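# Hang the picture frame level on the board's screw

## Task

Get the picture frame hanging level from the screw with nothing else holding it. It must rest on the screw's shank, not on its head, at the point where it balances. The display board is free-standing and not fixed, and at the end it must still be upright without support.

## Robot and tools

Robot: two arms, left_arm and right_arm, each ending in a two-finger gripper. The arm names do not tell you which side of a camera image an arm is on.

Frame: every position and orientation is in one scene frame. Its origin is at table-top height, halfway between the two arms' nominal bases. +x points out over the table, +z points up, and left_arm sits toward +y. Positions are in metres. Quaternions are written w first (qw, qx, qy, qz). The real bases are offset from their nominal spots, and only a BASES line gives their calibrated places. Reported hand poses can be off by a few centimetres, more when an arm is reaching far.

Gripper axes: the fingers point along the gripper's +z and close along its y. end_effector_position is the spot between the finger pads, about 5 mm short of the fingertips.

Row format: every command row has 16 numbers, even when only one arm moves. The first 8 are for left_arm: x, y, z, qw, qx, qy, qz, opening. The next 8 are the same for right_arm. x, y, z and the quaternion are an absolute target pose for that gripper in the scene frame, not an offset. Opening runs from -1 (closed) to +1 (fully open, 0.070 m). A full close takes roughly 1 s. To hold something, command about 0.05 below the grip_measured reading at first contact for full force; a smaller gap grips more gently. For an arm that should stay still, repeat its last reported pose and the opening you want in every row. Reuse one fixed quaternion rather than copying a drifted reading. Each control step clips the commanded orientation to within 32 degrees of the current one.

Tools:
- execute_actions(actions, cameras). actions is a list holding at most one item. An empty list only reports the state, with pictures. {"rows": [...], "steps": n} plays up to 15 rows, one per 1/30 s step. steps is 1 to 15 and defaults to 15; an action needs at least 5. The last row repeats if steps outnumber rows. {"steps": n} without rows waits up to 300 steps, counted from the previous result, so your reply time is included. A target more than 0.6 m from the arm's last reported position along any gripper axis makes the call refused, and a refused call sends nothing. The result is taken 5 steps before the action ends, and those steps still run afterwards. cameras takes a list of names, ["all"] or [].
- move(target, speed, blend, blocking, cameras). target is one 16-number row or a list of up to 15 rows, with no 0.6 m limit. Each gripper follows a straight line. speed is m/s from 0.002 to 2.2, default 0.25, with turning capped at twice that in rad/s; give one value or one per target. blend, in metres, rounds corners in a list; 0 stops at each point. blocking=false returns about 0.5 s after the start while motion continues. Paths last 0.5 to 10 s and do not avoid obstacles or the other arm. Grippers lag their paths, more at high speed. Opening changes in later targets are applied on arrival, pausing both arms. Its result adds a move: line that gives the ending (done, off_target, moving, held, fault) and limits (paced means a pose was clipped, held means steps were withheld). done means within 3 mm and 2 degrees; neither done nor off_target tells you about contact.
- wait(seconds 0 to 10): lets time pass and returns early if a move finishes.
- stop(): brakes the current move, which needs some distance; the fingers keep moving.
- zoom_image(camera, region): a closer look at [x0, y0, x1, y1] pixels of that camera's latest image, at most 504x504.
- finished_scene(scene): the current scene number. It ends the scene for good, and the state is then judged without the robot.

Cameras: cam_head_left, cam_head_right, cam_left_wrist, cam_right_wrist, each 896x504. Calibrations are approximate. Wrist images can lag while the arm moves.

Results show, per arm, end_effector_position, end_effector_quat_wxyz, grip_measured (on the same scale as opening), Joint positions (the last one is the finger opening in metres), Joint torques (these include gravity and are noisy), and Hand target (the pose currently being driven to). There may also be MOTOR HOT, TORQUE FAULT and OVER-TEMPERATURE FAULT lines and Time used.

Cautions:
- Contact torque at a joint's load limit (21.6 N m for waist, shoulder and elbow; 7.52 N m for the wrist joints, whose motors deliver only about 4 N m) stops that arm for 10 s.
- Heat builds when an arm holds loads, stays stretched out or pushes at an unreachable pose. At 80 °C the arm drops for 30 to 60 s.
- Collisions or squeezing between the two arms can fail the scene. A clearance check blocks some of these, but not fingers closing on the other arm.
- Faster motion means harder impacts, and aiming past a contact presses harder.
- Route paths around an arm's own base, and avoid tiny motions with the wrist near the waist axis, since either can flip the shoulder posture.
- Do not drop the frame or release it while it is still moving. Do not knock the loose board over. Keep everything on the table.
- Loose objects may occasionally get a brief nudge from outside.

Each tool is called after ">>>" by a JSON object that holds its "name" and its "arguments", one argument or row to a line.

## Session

>>> {"name": "execute_actions", "arguments": {
  "actions": [],
  "cameras": ["all"]
}}

>>> {"name": "zoom_image", "arguments": {
  "camera": "cam_head_left",
  "region": [360, 0, 610, 190]
}}

>>> {"name": "zoom_image", "arguments": {
  "camera": "cam_head_right",
  "region": [330, 0, 600, 190]
}}

Scene clock: 0.00 s of 4500.00 s.
left_arm: end_effector_position=(+0.4202, +0.3387, +0.3327) grip_measured=+0.98 end_effector_quat_wxyz=(+0.569, -0.093, +0.773, -0.263) | right_arm: end_effector_position=(+0.0592, +0.1070, +0.2848) grip_measured=+0.98 end_effector_quat_wxyz=(-0.315, +0.854, -0.247, -0.332)
Joint positions: left_arm=[0.682 1.54 -1.063 -1.578 0.957 1.346 0.069] | right_arm=[1.098 1.584 -1.251 0.984 0.989 -1.935 0.069]
Joint torques (N m): no reading
Motor temperatures (°C): left_arm=[30 31 32 32 35 29] | right_arm=[29 30 33 34 38 31]
Hand target: left_arm +0.4202, +0.3387, +0.3327; +0.569, -0.093, +0.773, -0.263 | right_arm +0.0592, +0.1070, +0.2848; -0.315, +0.854, -0.247, -0.332
camera_calibration:
cam_left_wrist: T_world_to_cam=[[-0.138711, -0.855812, 0.498343, 0.185923], [-0.79869, -0.200849, -0.567233, 0.592911], [0.585536, -0.476703, -0.655668, 0.255234], [0, 0, 0, 1]] pos_world=[0.349893, 0.399872, 0.411014]
cam_right_wrist: T_world_to_cam=[[0.659904, 0.664249, 0.35114, -0.209496], [0.748492, -0.621906, -0.230199, 0.0814699], [0.0654668, 0.414735, -0.907584, 0.328533], [0, 0, 0, 1]] pos_world=[0.0557595, 0.0535699, 0.390488]

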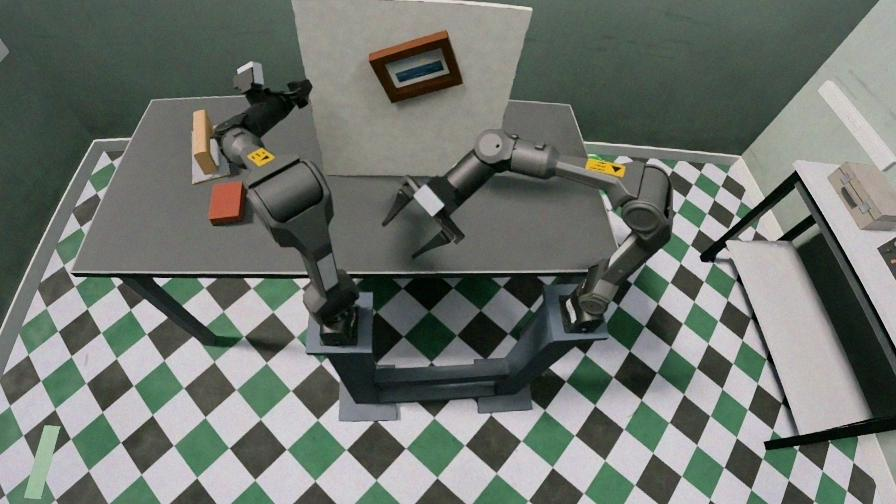

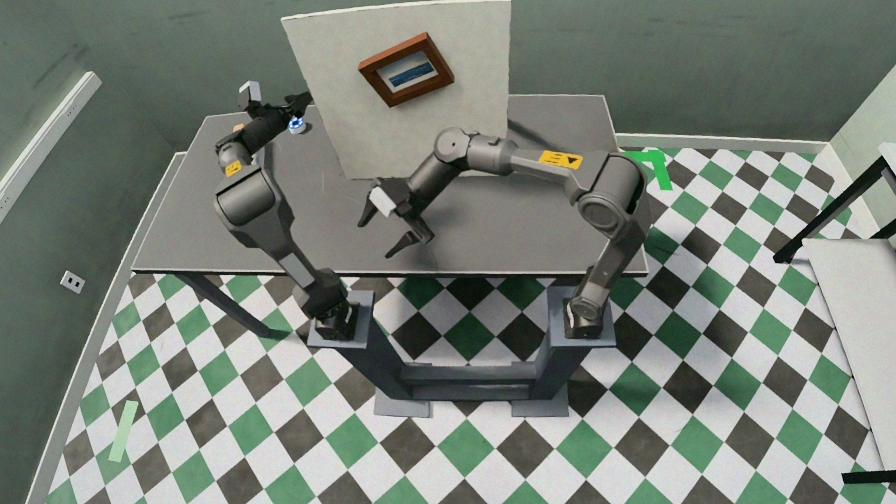

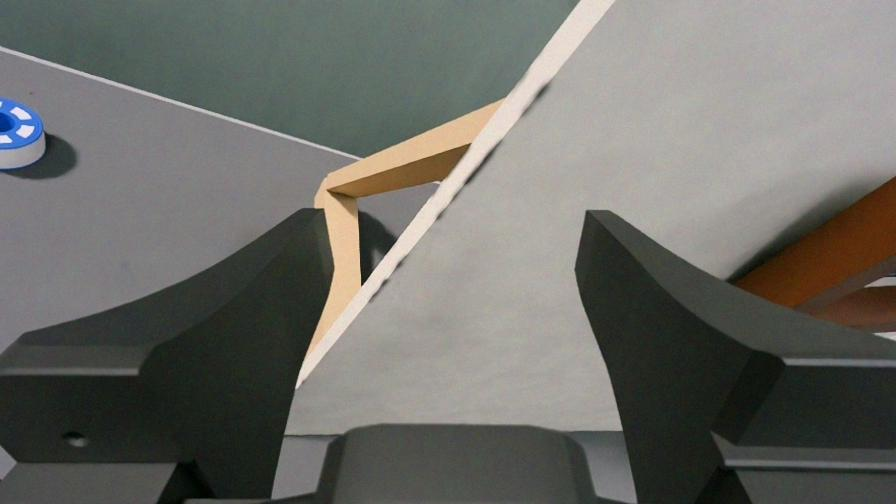

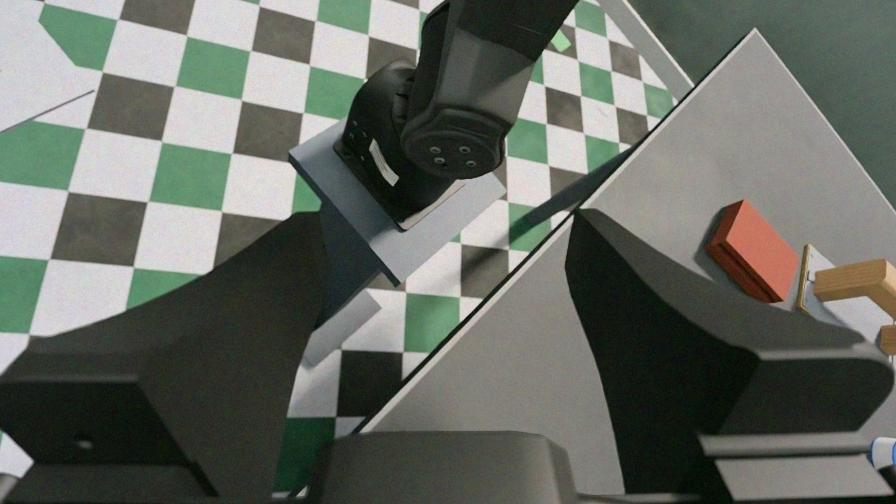

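Scaled by 2.016 from the camera's 896x504 image, which has a finer 1280x720 frame.

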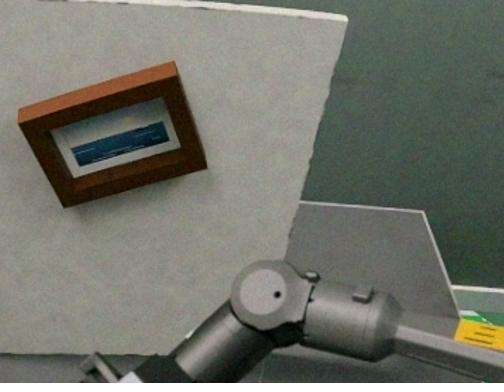

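Scaled by 1.867 from the camera's 896x504 image, which has a finer 1280x720 frame.

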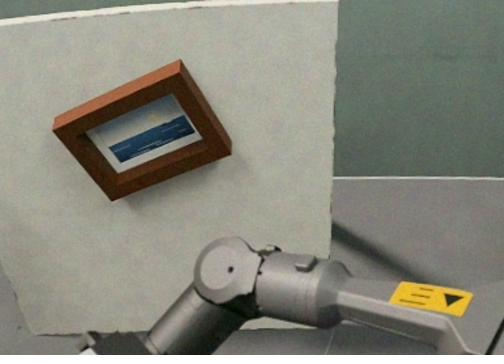

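>>> {"name": "zoom_image", "arguments": {
  "camera": "cam_head_left",
  "region": [360, 20, 470, 110]
}}

>>> {"name": "zoom_image", "arguments": {
  "camera": "cam_head_right",
  "region": [350, 20, 460, 110]
}}

>>> {"name": "zoom_image", "arguments": {
  "camera": "cam_left_wrist",
  "region": [600, 100, 896, 360]
}}

Scaled by 4.582 from the camera's 896x504 image, which has a finer 1280x720 frame.

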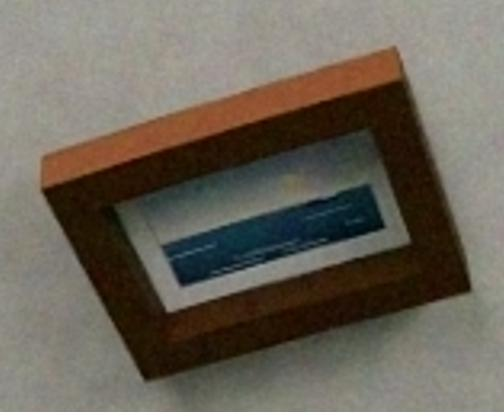

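Scaled by 4.582 from the camera's 896x504 image, which has a finer 1280x720 frame.

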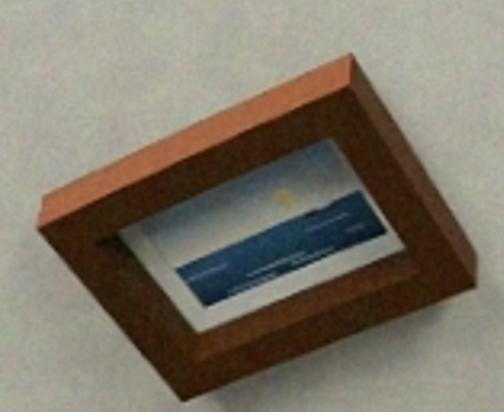

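Scaled by 1.703 from the camera's 896x504 image, which has a finer 1280x720 frame.

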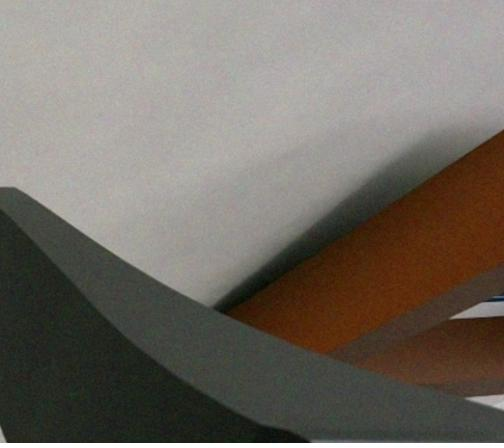

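>>> {"name": "move", "arguments": {
  "target": [
    [0.33,0.20,0.40,0.3617,-0.5313,0.4312,-0.6332,0.43,0.13,-0.10,0.30,-0.315,0.854,-0.247,-0.332,0.98],
    [0.385,0.08,0.43,0.3617,-0.5313,0.4312,-0.6332,0.43,0.15,-0.25,0.30,-0.315,0.854,-0.247,-0.332,0.98]
  ],
  "speed": [0.45,0.3],
  "blend": [0.03,0]
}}

>>> {"name": "zoom_image", "arguments": {
  "camera": "cam_head_left",
  "region": [350, 10, 490, 120]
}}

>>> {"name": "zoom_image", "arguments": {
  "camera": "cam_head_right",
  "region": [330, 10, 470, 120]
}}

Scene clock: 10.50 s of 4500.00 s.
left_arm: end_effector_position=(+0.3849, +0.0797, +0.4300) grip_measured=+0.43 end_effector_quat_wxyz=(-0.361, +0.531, -0.431, +0.633) | right_arm: end_effector_position=(+0.1501, -0.2492, +0.2998) grip_measured=+0.98 end_effector_quat_wxyz=(-0.278, +0.824, -0.434, +0.237)
Joint positions: left_arm=[-0.631 1.272 -0.951 -1.038 -0.556 -0.945 0.05] | right_arm=[0.424 0.523 -0.829 -0.015 1.216 -1.772 0.069]
Joint torques (N m): left_arm=[0.28 -3.44 -3.08 0.3 -0.84 0.12] | right_arm=[0.71 1.02 -3.39 -0.14 -0.22 0.33]
Motor temperatures (°C): left_arm=[30 31 32 32 35 29] | right_arm=[29 30 33 34 38 31]
Hand target: left_arm +0.3850, +0.0800, +0.4300; -0.362, +0.531, -0.431, +0.633 | right_arm +0.1501, -0.2493, +0.2997; -0.278, +0.824, -0.434, +0.237
Off the commanded pose: left_arm 0.000 m, 0 deg | right_arm 0.001 m, 70 deg; orientation clipped.
joint sent to its limit (right arm) — joint 5 (wrist pitch), upper limit.
Kept back: nothing.
move: off_target (right_arm); limits=paced
camera_calibration:
cam_left_wrist: T_world_to_cam=[[0.0216328, 0.352828, 0.935438, -0.435143], [-0.696112, -0.666275, 0.267404, 0.206635], [0.717607, -0.656955, 0.231195, -0.201558], [0, 0, 0, 1]] pos_world=[0.297894, 0.158792, 0.398394]
cam_right_wrist: T_world_to_cam=[[0.595992, 0.4338, 0.67573, -0.183237], [-0.00226491, -0.840605, 0.541643, -0.377731], [0.802988, -0.324345, -0.500011, 0.0669437], [0, 0, 0, 1]] pos_world=[0.0545975, -0.216321, 0.361887]

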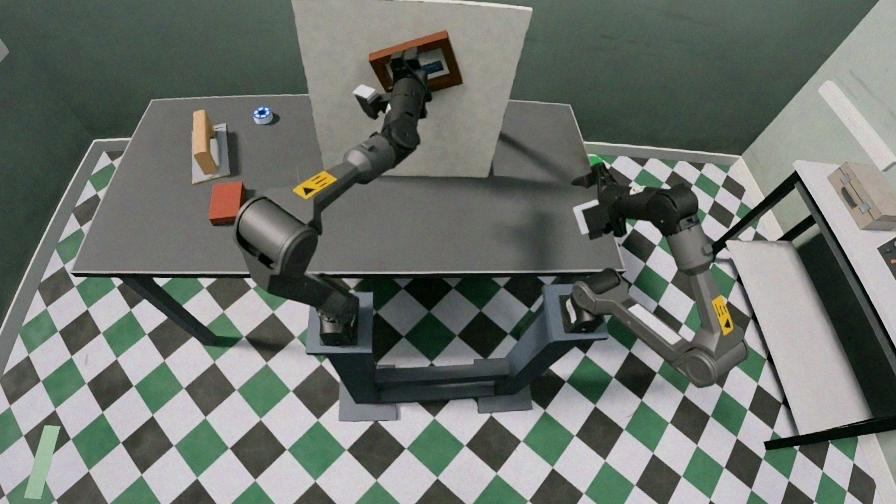

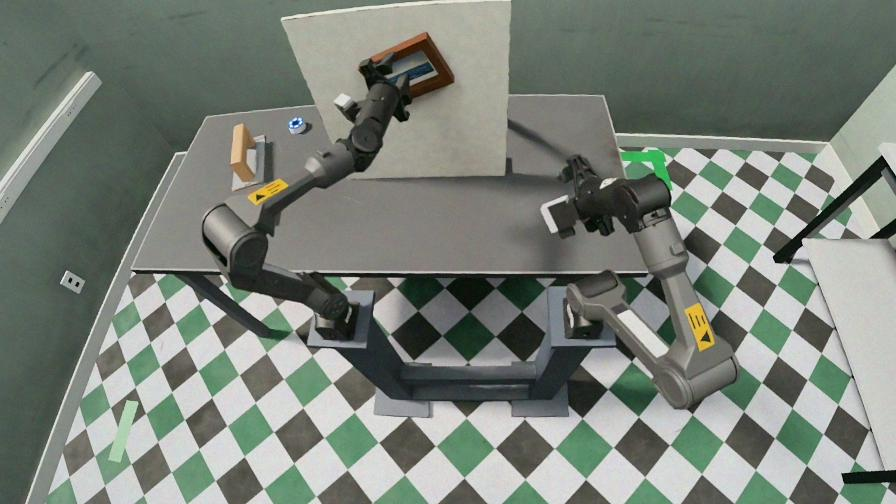

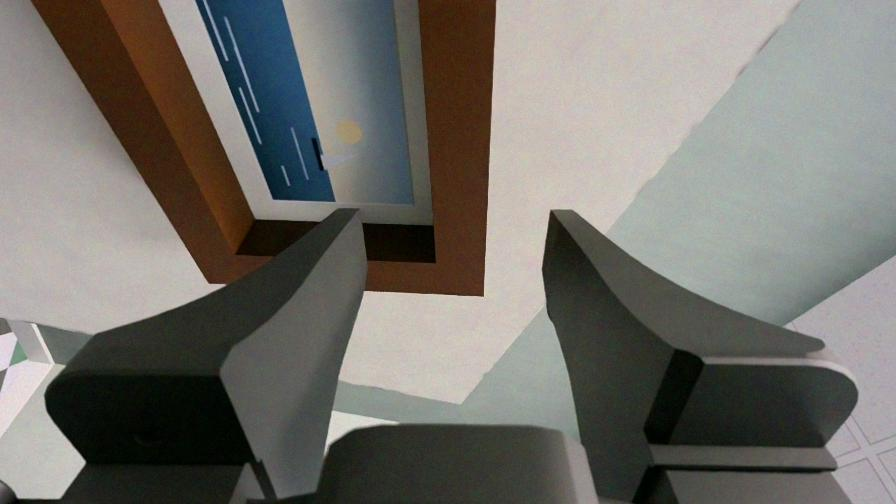

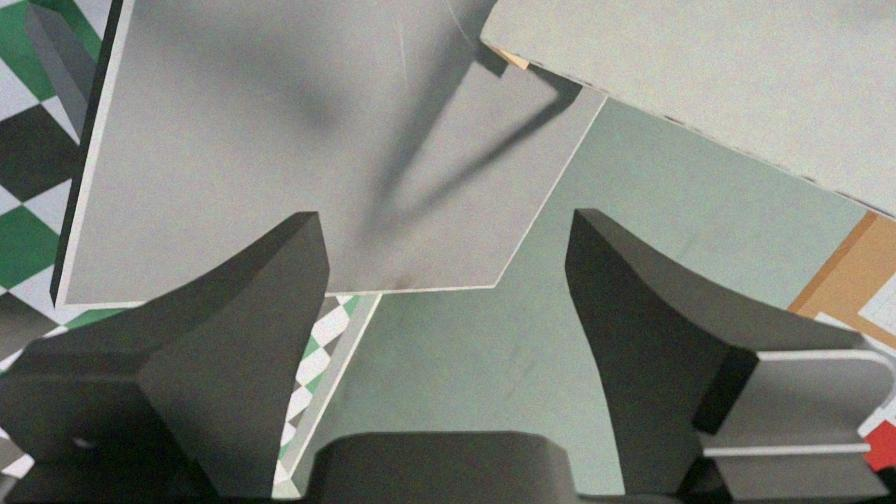

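Scaled by 3.600 from the camera's 896x504 image, which has a finer 1280x720 frame.

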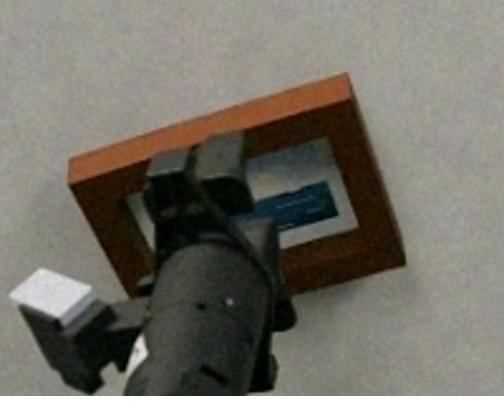

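Scaled by 3.600 from the camera's 896x504 image, which has a finer 1280x720 frame.

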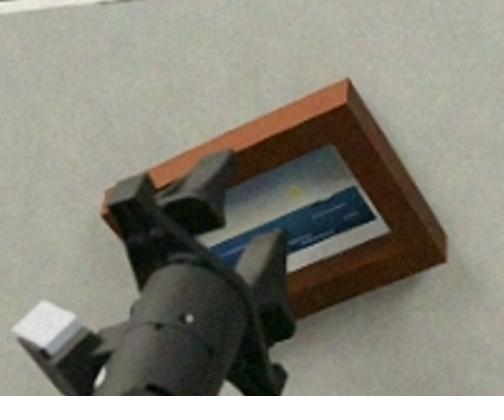

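>>> {"name": "move", "arguments": {
  "target": [
    [0.437,0.0805,0.432,0.3617,-0.5313,0.4312,-0.6332,0.43,0.1501,-0.2492,0.2998,-0.278,0.824,-0.434,0.237,0.98],
    [0.437,0.0805,0.432,0.3617,-0.5313,0.4312,-0.6332,-0.3,0.1501,-0.2492,0.2998,-0.278,0.824,-0.434,0.237,0.98],
    [0.437,0.0805,0.432,0.3617,-0.5313,0.4312,-0.6332,-0.6,0.1501,-0.2492,0.2998,-0.278,0.824,-0.434,0.237,0.98]
  ],
  "speed": 0.09
}}

>>> {"name": "zoom_image", "arguments": {
  "camera": "cam_head_left",
  "region": [350, 10, 490, 120]
}}

>>> {"name": "zoom_image", "arguments": {
  "camera": "cam_head_right",
  "region": [330, 10, 470, 120]
}}

Scene clock: 14.23 s of 4500.00 s.
left_arm: end_effector_position=(+0.4369, +0.0807, +0.4326) grip_measured=-0.44 end_effector_quat_wxyz=(-0.362, +0.531, -0.430, +0.634) | right_arm: end_effector_position=(+0.1500, -0.2490, +0.2998) grip_measured=+0.98 end_effector_quat_wxyz=(-0.278, +0.824, -0.434, +0.237)
Joint positions: left_arm=[-0.503 1.426 -1.098 -0.869 -0.46 -1.104 0.019] | right_arm=[0.427 0.523 -0.829 -0.017 1.216 -1.769 0.069]
Joint torques (N m): left_arm=[-0.77 -5.81 -2.6 0.23 -0.5 0] | right_arm=[0.61 2.9 -4.44 -0.13 0.1 0.29]
Motor temperatures (°C): left_arm=[30 31 32 32 35 29] | right_arm=[29 30 33 34 38 31]
Hand target: left_arm +0.4370, +0.0805, +0.4320; -0.362, +0.531, -0.431, +0.633 | right_arm +0.1501, -0.2492, +0.2998; -0.278, +0.824, -0.434, +0.237
Off the commanded pose: left_arm 0.001 m, 0 deg | right_arm 0.000 m, 0 deg.
joint sent to its limit (right arm) — joint 5 (wrist pitch), upper limit.
Kept back: nothing.
move: done
camera_calibration:
cam_left_wrist: T_world_to_cam=[[0.0195611, 0.353212, 0.935339, -0.438221], [-0.695469, -0.667294, 0.266535, 0.243051], [0.71829, -0.655713, 0.232595, -0.23986], [0, 0, 0, 1]] pos_world=[0.349896, 0.159692, 0.400894]
cam_right_wrist: T_world_to_cam=[[0.596077, 0.433483, 0.675858, -0.183424], [-0.00177137, -0.841031, 0.540984, -0.377663], [0.802925, -0.323665, -0.500552, 0.0673392], [0, 0, 0, 1]] pos_world=[0.0545977, -0.21632, 0.361985]

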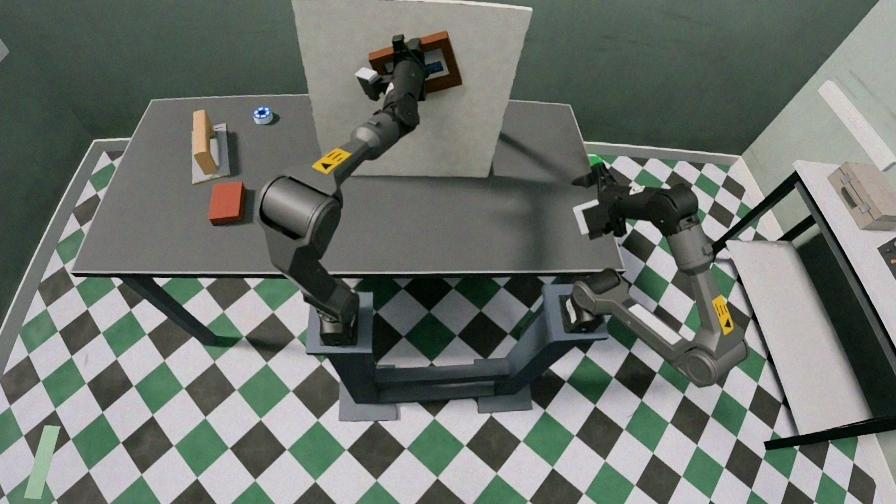

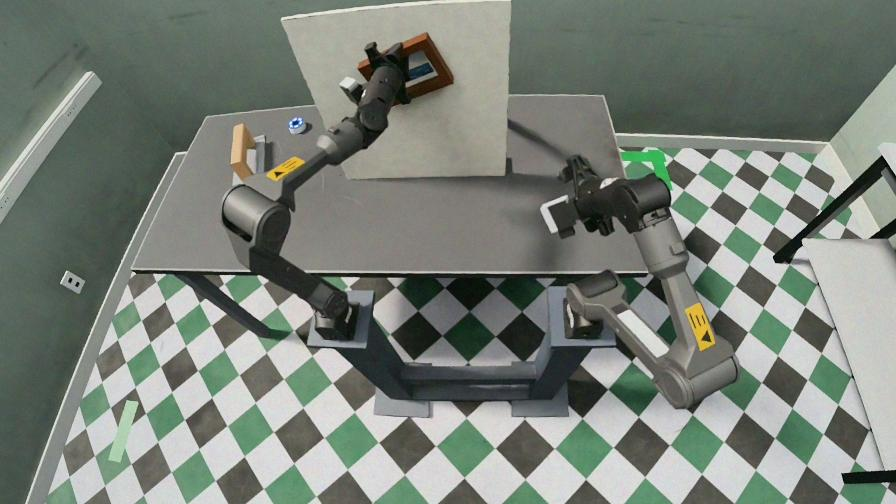

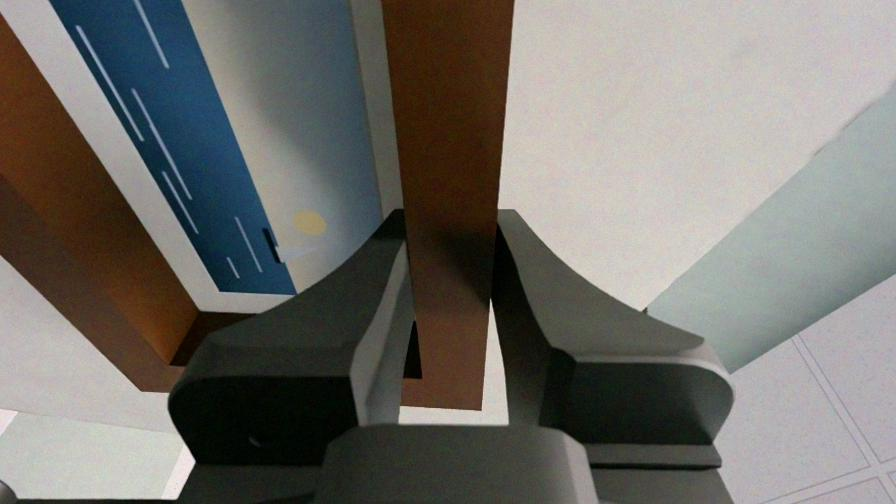

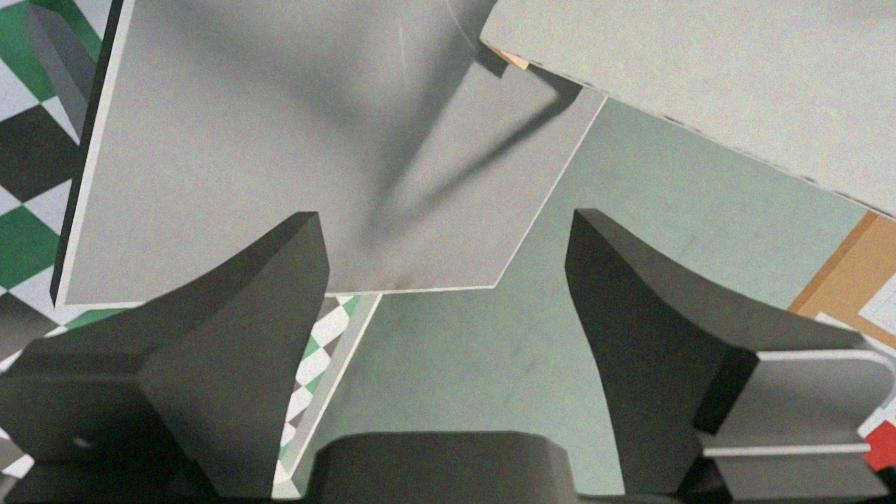

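Scaled by 3.600 from the camera's 896x504 image, which has a finer 1280x720 frame.

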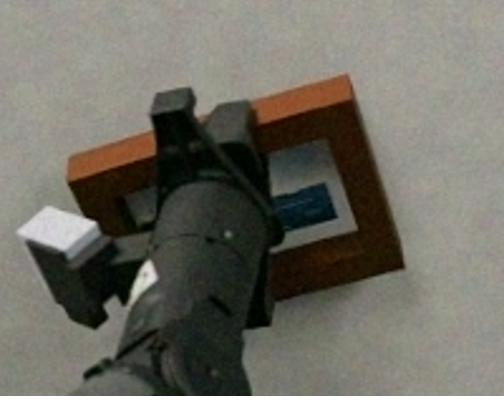

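Scaled by 3.600 from the camera's 896x504 image, which has a finer 1280x720 frame.

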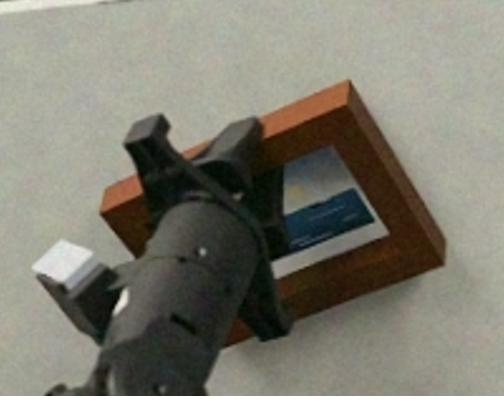

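>>> {"name": "move", "arguments": {
  "target": [
    [0.437,0.0805,0.442,0.3617,-0.5313,0.4312,-0.6332,-0.6,0.1501,-0.2492,0.2998,-0.278,0.824,-0.434,0.237,0.98],
    [0.437,0.0612,0.446,0.4545,-0.4545,0.5417,-0.5417,-0.6,0.1501,-0.2492,0.2998,-0.278,0.824,-0.434,0.237,0.98]
  ],
  "speed": [0.06,0.2],
  "blend": [0.003,0]
}}

>>> {"name": "zoom_image", "arguments": {
  "camera": "cam_head_left",
  "region": [350, 10, 490, 120]
}}

>>> {"name": "zoom_image", "arguments": {
  "camera": "cam_head_right",
  "region": [330, 10, 470, 120]
}}

Scene clock: 16.53 s of 4500.00 s.
left_arm: end_effector_position=(+0.4371, +0.0613, +0.4457) grip_measured=-0.45 end_effector_quat_wxyz=(+0.454, -0.455, +0.542, -0.541) | right_arm: end_effector_position=(+0.1500, -0.2490, +0.2998) grip_measured=+0.98 end_effector_quat_wxyz=(-0.278, +0.824, -0.434, +0.237)
Joint positions: left_arm=[-0.56 1.447 -1.23 -1.268 -0.41 -0.328 0.019] | right_arm=[0.427 0.523 -0.829 -0.017 1.216 -1.769 0.069]
Joint torques (N m): left_arm=[-0.21 -5.63 -4.98 0.85 -1.06 -0.04] | right_arm=[0.57 2.88 -4.41 -0.1 0.09 0.24]
Motor temperatures (°C): left_arm=[30 31 32 32 35 29] | right_arm=[29 30 33 34 38 31]
Hand target: left_arm +0.4370, +0.0612, +0.4460; +0.454, -0.454, +0.542, -0.542 | right_arm +0.1501, -0.2492, +0.2998; -0.278, +0.824, -0.434, +0.237
Off the commanded pose: left_arm 0.000 m, 0 deg | right_arm 0.000 m, 0 deg.
joint sent to its limit (right arm) — joint 5 (wrist pitch), upper limit.
Kept back: nothing.
move: done
camera_calibration:
cam_left_wrist: T_world_to_cam=[[0.0218645, -0.0155649, 0.99964, -0.450603], [-0.695547, -0.718469, 0.00402631, 0.346839], [0.718148, -0.695385, -0.0265351, -0.137715], [0, 0, 0, 1]] pos_world=[0.349995, 0.146414, 0.44539]
cam_right_wrist: T_world_to_cam=[[0.596077, 0.433483, 0.675858, -0.183424], [-0.00177137, -0.841031, 0.540984, -0.377663], [0.802925, -0.323665, -0.500552, 0.0673392], [0, 0, 0, 1]] pos_world=[0.0545977, -0.21632, 0.361985]

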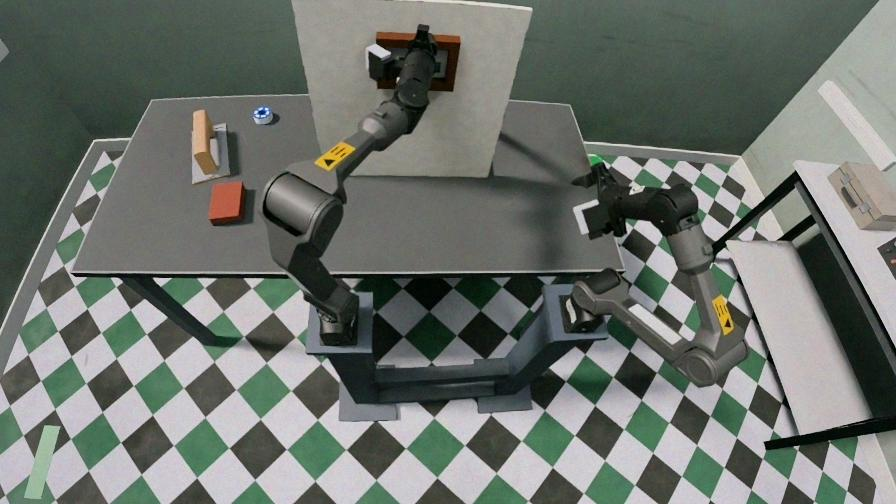

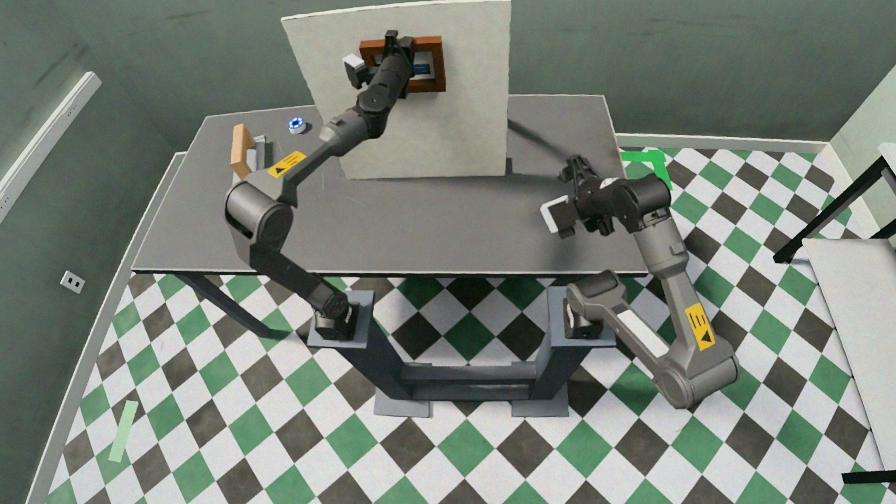

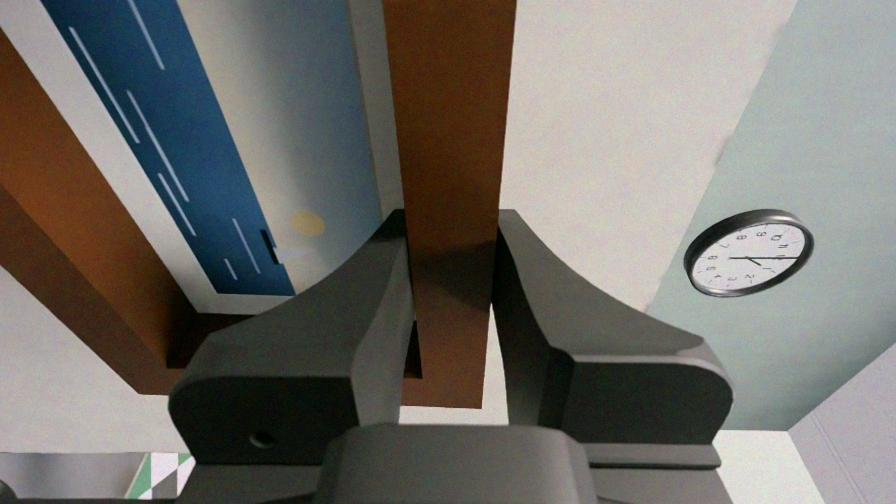

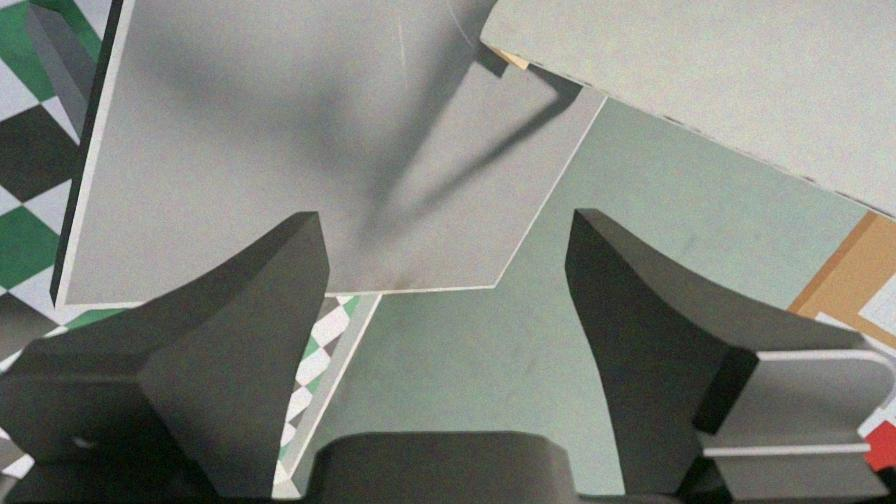

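Scaled by 3.600 from the camera's 896x504 image, which has a finer 1280x720 frame.

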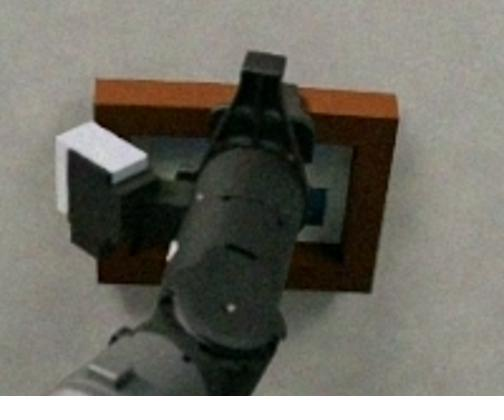

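Scaled by 3.600 from the camera's 896x504 image, which has a finer 1280x720 frame.

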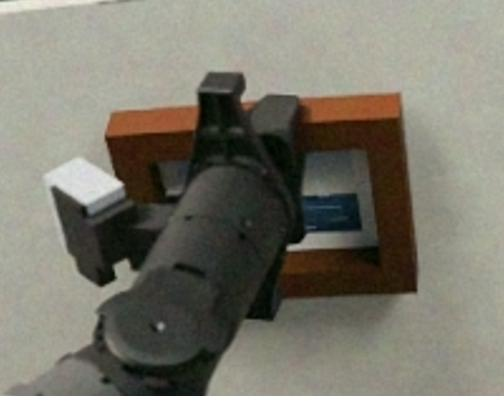

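>>> {"name": "move", "arguments": {
  "target": [0.437,0.0612,0.4375,0.4545,-0.4545,0.5417,-0.5417,-0.6,0.1501,-0.2492,0.2998,-0.278,0.824,-0.434,0.237,0.98],
  "speed": 0.03,
  "cameras": []
}}

Scene clock: 17.93 s of 4500.00 s.
left_arm: end_effector_position=(+0.4371, +0.0613, +0.4374) grip_measured=-0.45 end_effector_quat_wxyz=(+0.454, -0.455, +0.542, -0.542) | right_arm: end_effector_position=(+0.1500, -0.2490, +0.2998) grip_measured=+0.98 end_effector_quat_wxyz=(-0.278, +0.824, -0.434, +0.237)
Joint positions: left_arm=[-0.56 1.449 -1.198 -1.195 -0.422 -0.409 0.019] | right_arm=[0.427 0.523 -0.829 -0.017 1.216 -1.769 0.069]
Joint torques (N m): left_arm=[0.46 -6.04 -3.98 0.52 -0.98 0.23] | right_arm=[0.51 2.8 -4.4 -0.08 0.11 0.23]
Motor temperatures (°C): left_arm=[30 31 32 32 35 29] | right_arm=[29 30 33 34 38 31]
Hand target: left_arm +0.4370, +0.0612, +0.4375; +0.454, -0.454, +0.542, -0.542 | right_arm +0.1501, -0.2492, +0.2998; -0.278, +0.824, -0.434, +0.237
Off the commanded pose: left_arm 0.000 m, 0 deg | right_arm 0.000 m, 0 deg.
joint sent to its limit (right arm) — joint 5 (wrist pitch), upper limit.
Kept back: nothing.
move: done
No camera images: "cameras" was empty.

>>> {"name": "execute_actions", "arguments": {
  "actions": [
    {"rows":[[0.437,0.0612,0.4372,0.4545,-0.4545,0.5417,-0.5417,-0.6,0.1501,-0.2492,0.2998,-0.278,0.824,-0.434,0.237,0.98],[0.437,0.0612,0.4368,0.4545,-0.4545,0.5417,-0.5417,-0.6,0.1501,-0.2492,0.2998,-0.278,0.824,-0.434,0.237,0.98],[0.437,0.0612,0.4364,0.4545,-0.4545,0.5417,-0.5417,-0.6,0.1501,-0.2492,0.2998,-0.278,0.824,-0.434,0.237,0.98],[0.437,0.0612,0.436,0.4545,-0.4545,0.5417,-0.5417,-0.6,0.1501,-0.2492,0.2998,-0.278,0.824,-0.434,0.237,0.98],[0.437,0.0612,0.4356,0.4545,-0.4545,0.5417,-0.5417,-0.6,0.1501,-0.2492,0.2998,-0.278,0.824,-0.434,0.237,0.98],[0.437,0.0612,0.4352,0.4545,-0.4545,0.5417,-0.5417,-0.6,0.1501,-0.2492,0.2998,-0.278,0.824,-0.434,0.237,0.98],[0.437,0.0612,0.4348,0.4545,-0.4545,0.5417,-0.5417,-0.6,0.1501,-0.2492,0.2998,-0.278,0.824,-0.434,0.237,0.98]],"steps":15}
  ]
}}

Scene clock: 18.70 s of 4500.00 s.
left_arm: end_effector_position=(+0.4369, +0.0614, +0.4353) grip_measured=-0.45 end_effector_quat_wxyz=(+0.455, -0.454, +0.541, -0.542) | right_arm: end_effector_position=(+0.1500, -0.2490, +0.2998) grip_measured=+0.98 end_effector_quat_wxyz=(-0.278, +0.824, -0.434, +0.237)
Joint positions: left_arm=[-0.56 1.449 -1.188 -1.173 -0.426 -0.432 0.019] | right_arm=[0.427 0.523 -0.829 -0.017 1.216 -1.769 0.069]
Joint torques (N m): left_arm=[0.43 -5.8 -3.66 0.66 -1.08 0.07] | right_arm=[0.54 2.81 -4.4 -0.06 0.1 0.22]
Motor temperatures (°C): left_arm=[30 31 32 32 35 29] | right_arm=[29 30 33 34 38 31]
joint sent to its limit (right arm) — joint 5 (wrist pitch), upper limit.
Steps of this call (1-13: nothing new was sent; 14-23: this action's first 10). Readings (end_effector_position of left_arm | right_arm):
14: (+0.4371, +0.0613, +0.4374) | (+0.1500, -0.2490, +0.2998)
15: (+0.4371, +0.0612, +0.4376) | (+0.1500, -0.2490, +0.2998)
17: (+0.4370, +0.0612, +0.4367) | (+0.1500, -0.2490, +0.2998)
21: (+0.4369, +0.0614, +0.4353) | (+0.1500, -0.2490, +0.2998)
23: the state above

>>> {"name": "move", "arguments": {
  "target": [0.437,0.0612,0.4325,0.4545,-0.4545,0.5417,-0.5417,-0.6,0.1501,-0.2492,0.2998,-0.278,0.824,-0.434,0.237,0.98],
  "speed": 0.02,
  "cameras": ["cam_head_left","cam_head_right"]
}}

>>> {"name": "zoom_image", "arguments": {
  "camera": "cam_head_left",
  "region": [350, 10, 490, 120]
}}

>>> {"name": "zoom_image", "arguments": {
  "camera": "cam_head_right",
  "region": [330, 10, 470, 120]
}}

Scene clock: 19.63 s of 4500.00 s.
left_arm: end_effector_position=(+0.4370, +0.0615, +0.4327) grip_measured=-0.45 end_effector_quat_wxyz=(+0.454, -0.455, +0.541, -0.542) | right_arm: end_effector_position=(+0.1500, -0.2490, +0.2998) grip_measured=+0.98 end_effector_quat_wxyz=(-0.278, +0.824, -0.434, +0.237)
Joint positions: left_arm=[-0.56 1.449 -1.18 -1.156 -0.43 -0.452 0.019] | right_arm=[0.427 0.523 -0.829 -0.017 1.216 -1.769 0.069]
Joint torques (N m): left_arm=[0.19 -5.56 -3.69 0.7 -1.09 0.01] | right_arm=[0.47 2.83 -4.4 -0.05 0.1 0.2]
Motor temperatures (°C): left_arm=[30 31 32 32 35 29] | right_arm=[29 30 33 34 38 31]
Hand target: left_arm +0.4370, +0.0612, +0.4325; +0.454, -0.454, +0.542, -0.542 | right_arm +0.1501, -0.2492, +0.2998; -0.278, +0.824, -0.434, +0.237
Off your previous action's commanded pose at its last step (step 5 of this call): left_arm 0.001 m, 0 deg | right_arm 0.000 m, 0 deg.
Off the commanded pose: left_arm 0.000 m, 0 deg | right_arm 0.000 m, 0 deg.
joint sent to its limit (right arm) — joint 5 (wrist pitch), upper limit.
Kept back: nothing.
move: done
Images, in order (width x height): cam_head_left 896x504, cam_head_right 896x504.

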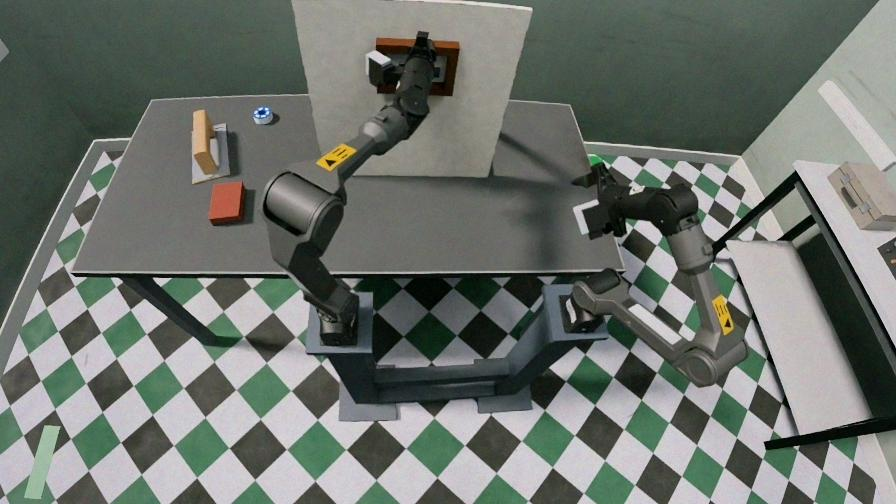

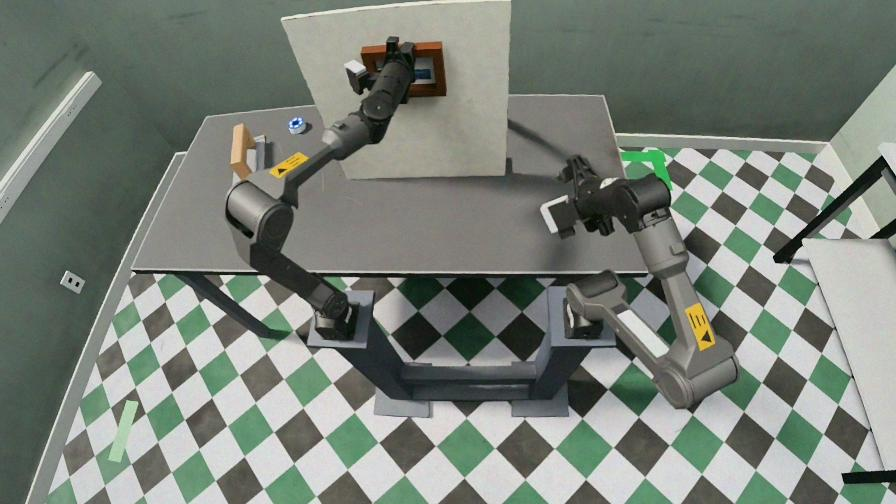

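Scaled by 3.600 from the camera's 896x504 image, which has a finer 1280x720 frame.

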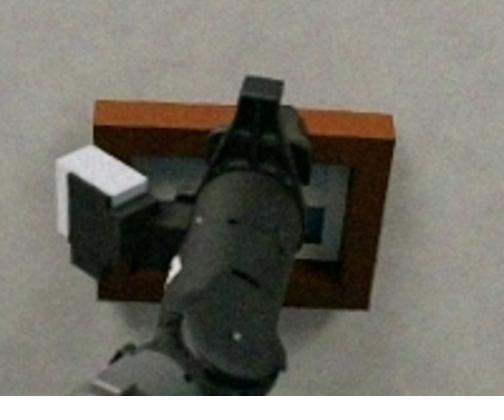

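Scaled by 3.600 from the camera's 896x504 image, which has a finer 1280x720 frame.

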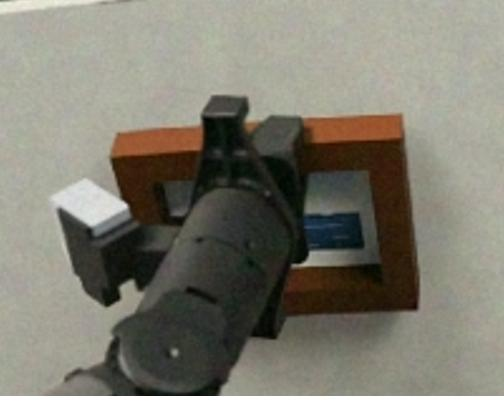

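>>> {"name": "move", "arguments": {
  "target": [0.437,0.0612,0.429,0.4545,-0.4545,0.5417,-0.5417,-0.6,0.1501,-0.2492,0.2998,-0.278,0.824,-0.434,0.237,0.98],
  "speed": 0.02,
  "cameras": []
}}

Scene clock: 20.57 s of 4500.00 s.
left_arm: end_effector_position=(+0.4368, +0.0617, +0.4315) grip_measured=-0.44 end_effector_quat_wxyz=(+0.456, -0.453, +0.540, -0.543) | right_arm: end_effector_position=(+0.1500, -0.2490, +0.2998) grip_measured=+0.98 end_effector_quat_wxyz=(-0.278, +0.824, -0.434, +0.237)
Joint positions: left_arm=[-0.56 1.449 -1.17 -1.126 -0.437 -0.482 0.019] | right_arm=[0.427 0.523 -0.829 -0.017 1.216 -1.769 0.069]
Joint torques (N m): left_arm=[0.17 -4.54 0.14 -0.64 -0.44 -0.22] | right_arm=[0.39 2.85 -4.42 -0.05 0.11 0.18]
Motor temperatures (°C): left_arm=[30 31 32 32 35 29] | right_arm=[29 30 33 34 38 31]
Hand target: left_arm +0.4370, +0.0612, +0.4290; +0.455, -0.454, +0.542, -0.542 | right_arm +0.1501, -0.2492, +0.2998; -0.278, +0.824, -0.434, +0.237
Off the commanded pose: left_arm 0.003 m, 0 deg | right_arm 0.000 m, 0 deg.
joint sent to its limit (right arm) — joint 5 (wrist pitch), upper limit.
Kept back: nothing.
move: done
No camera images: "cameras" was empty.


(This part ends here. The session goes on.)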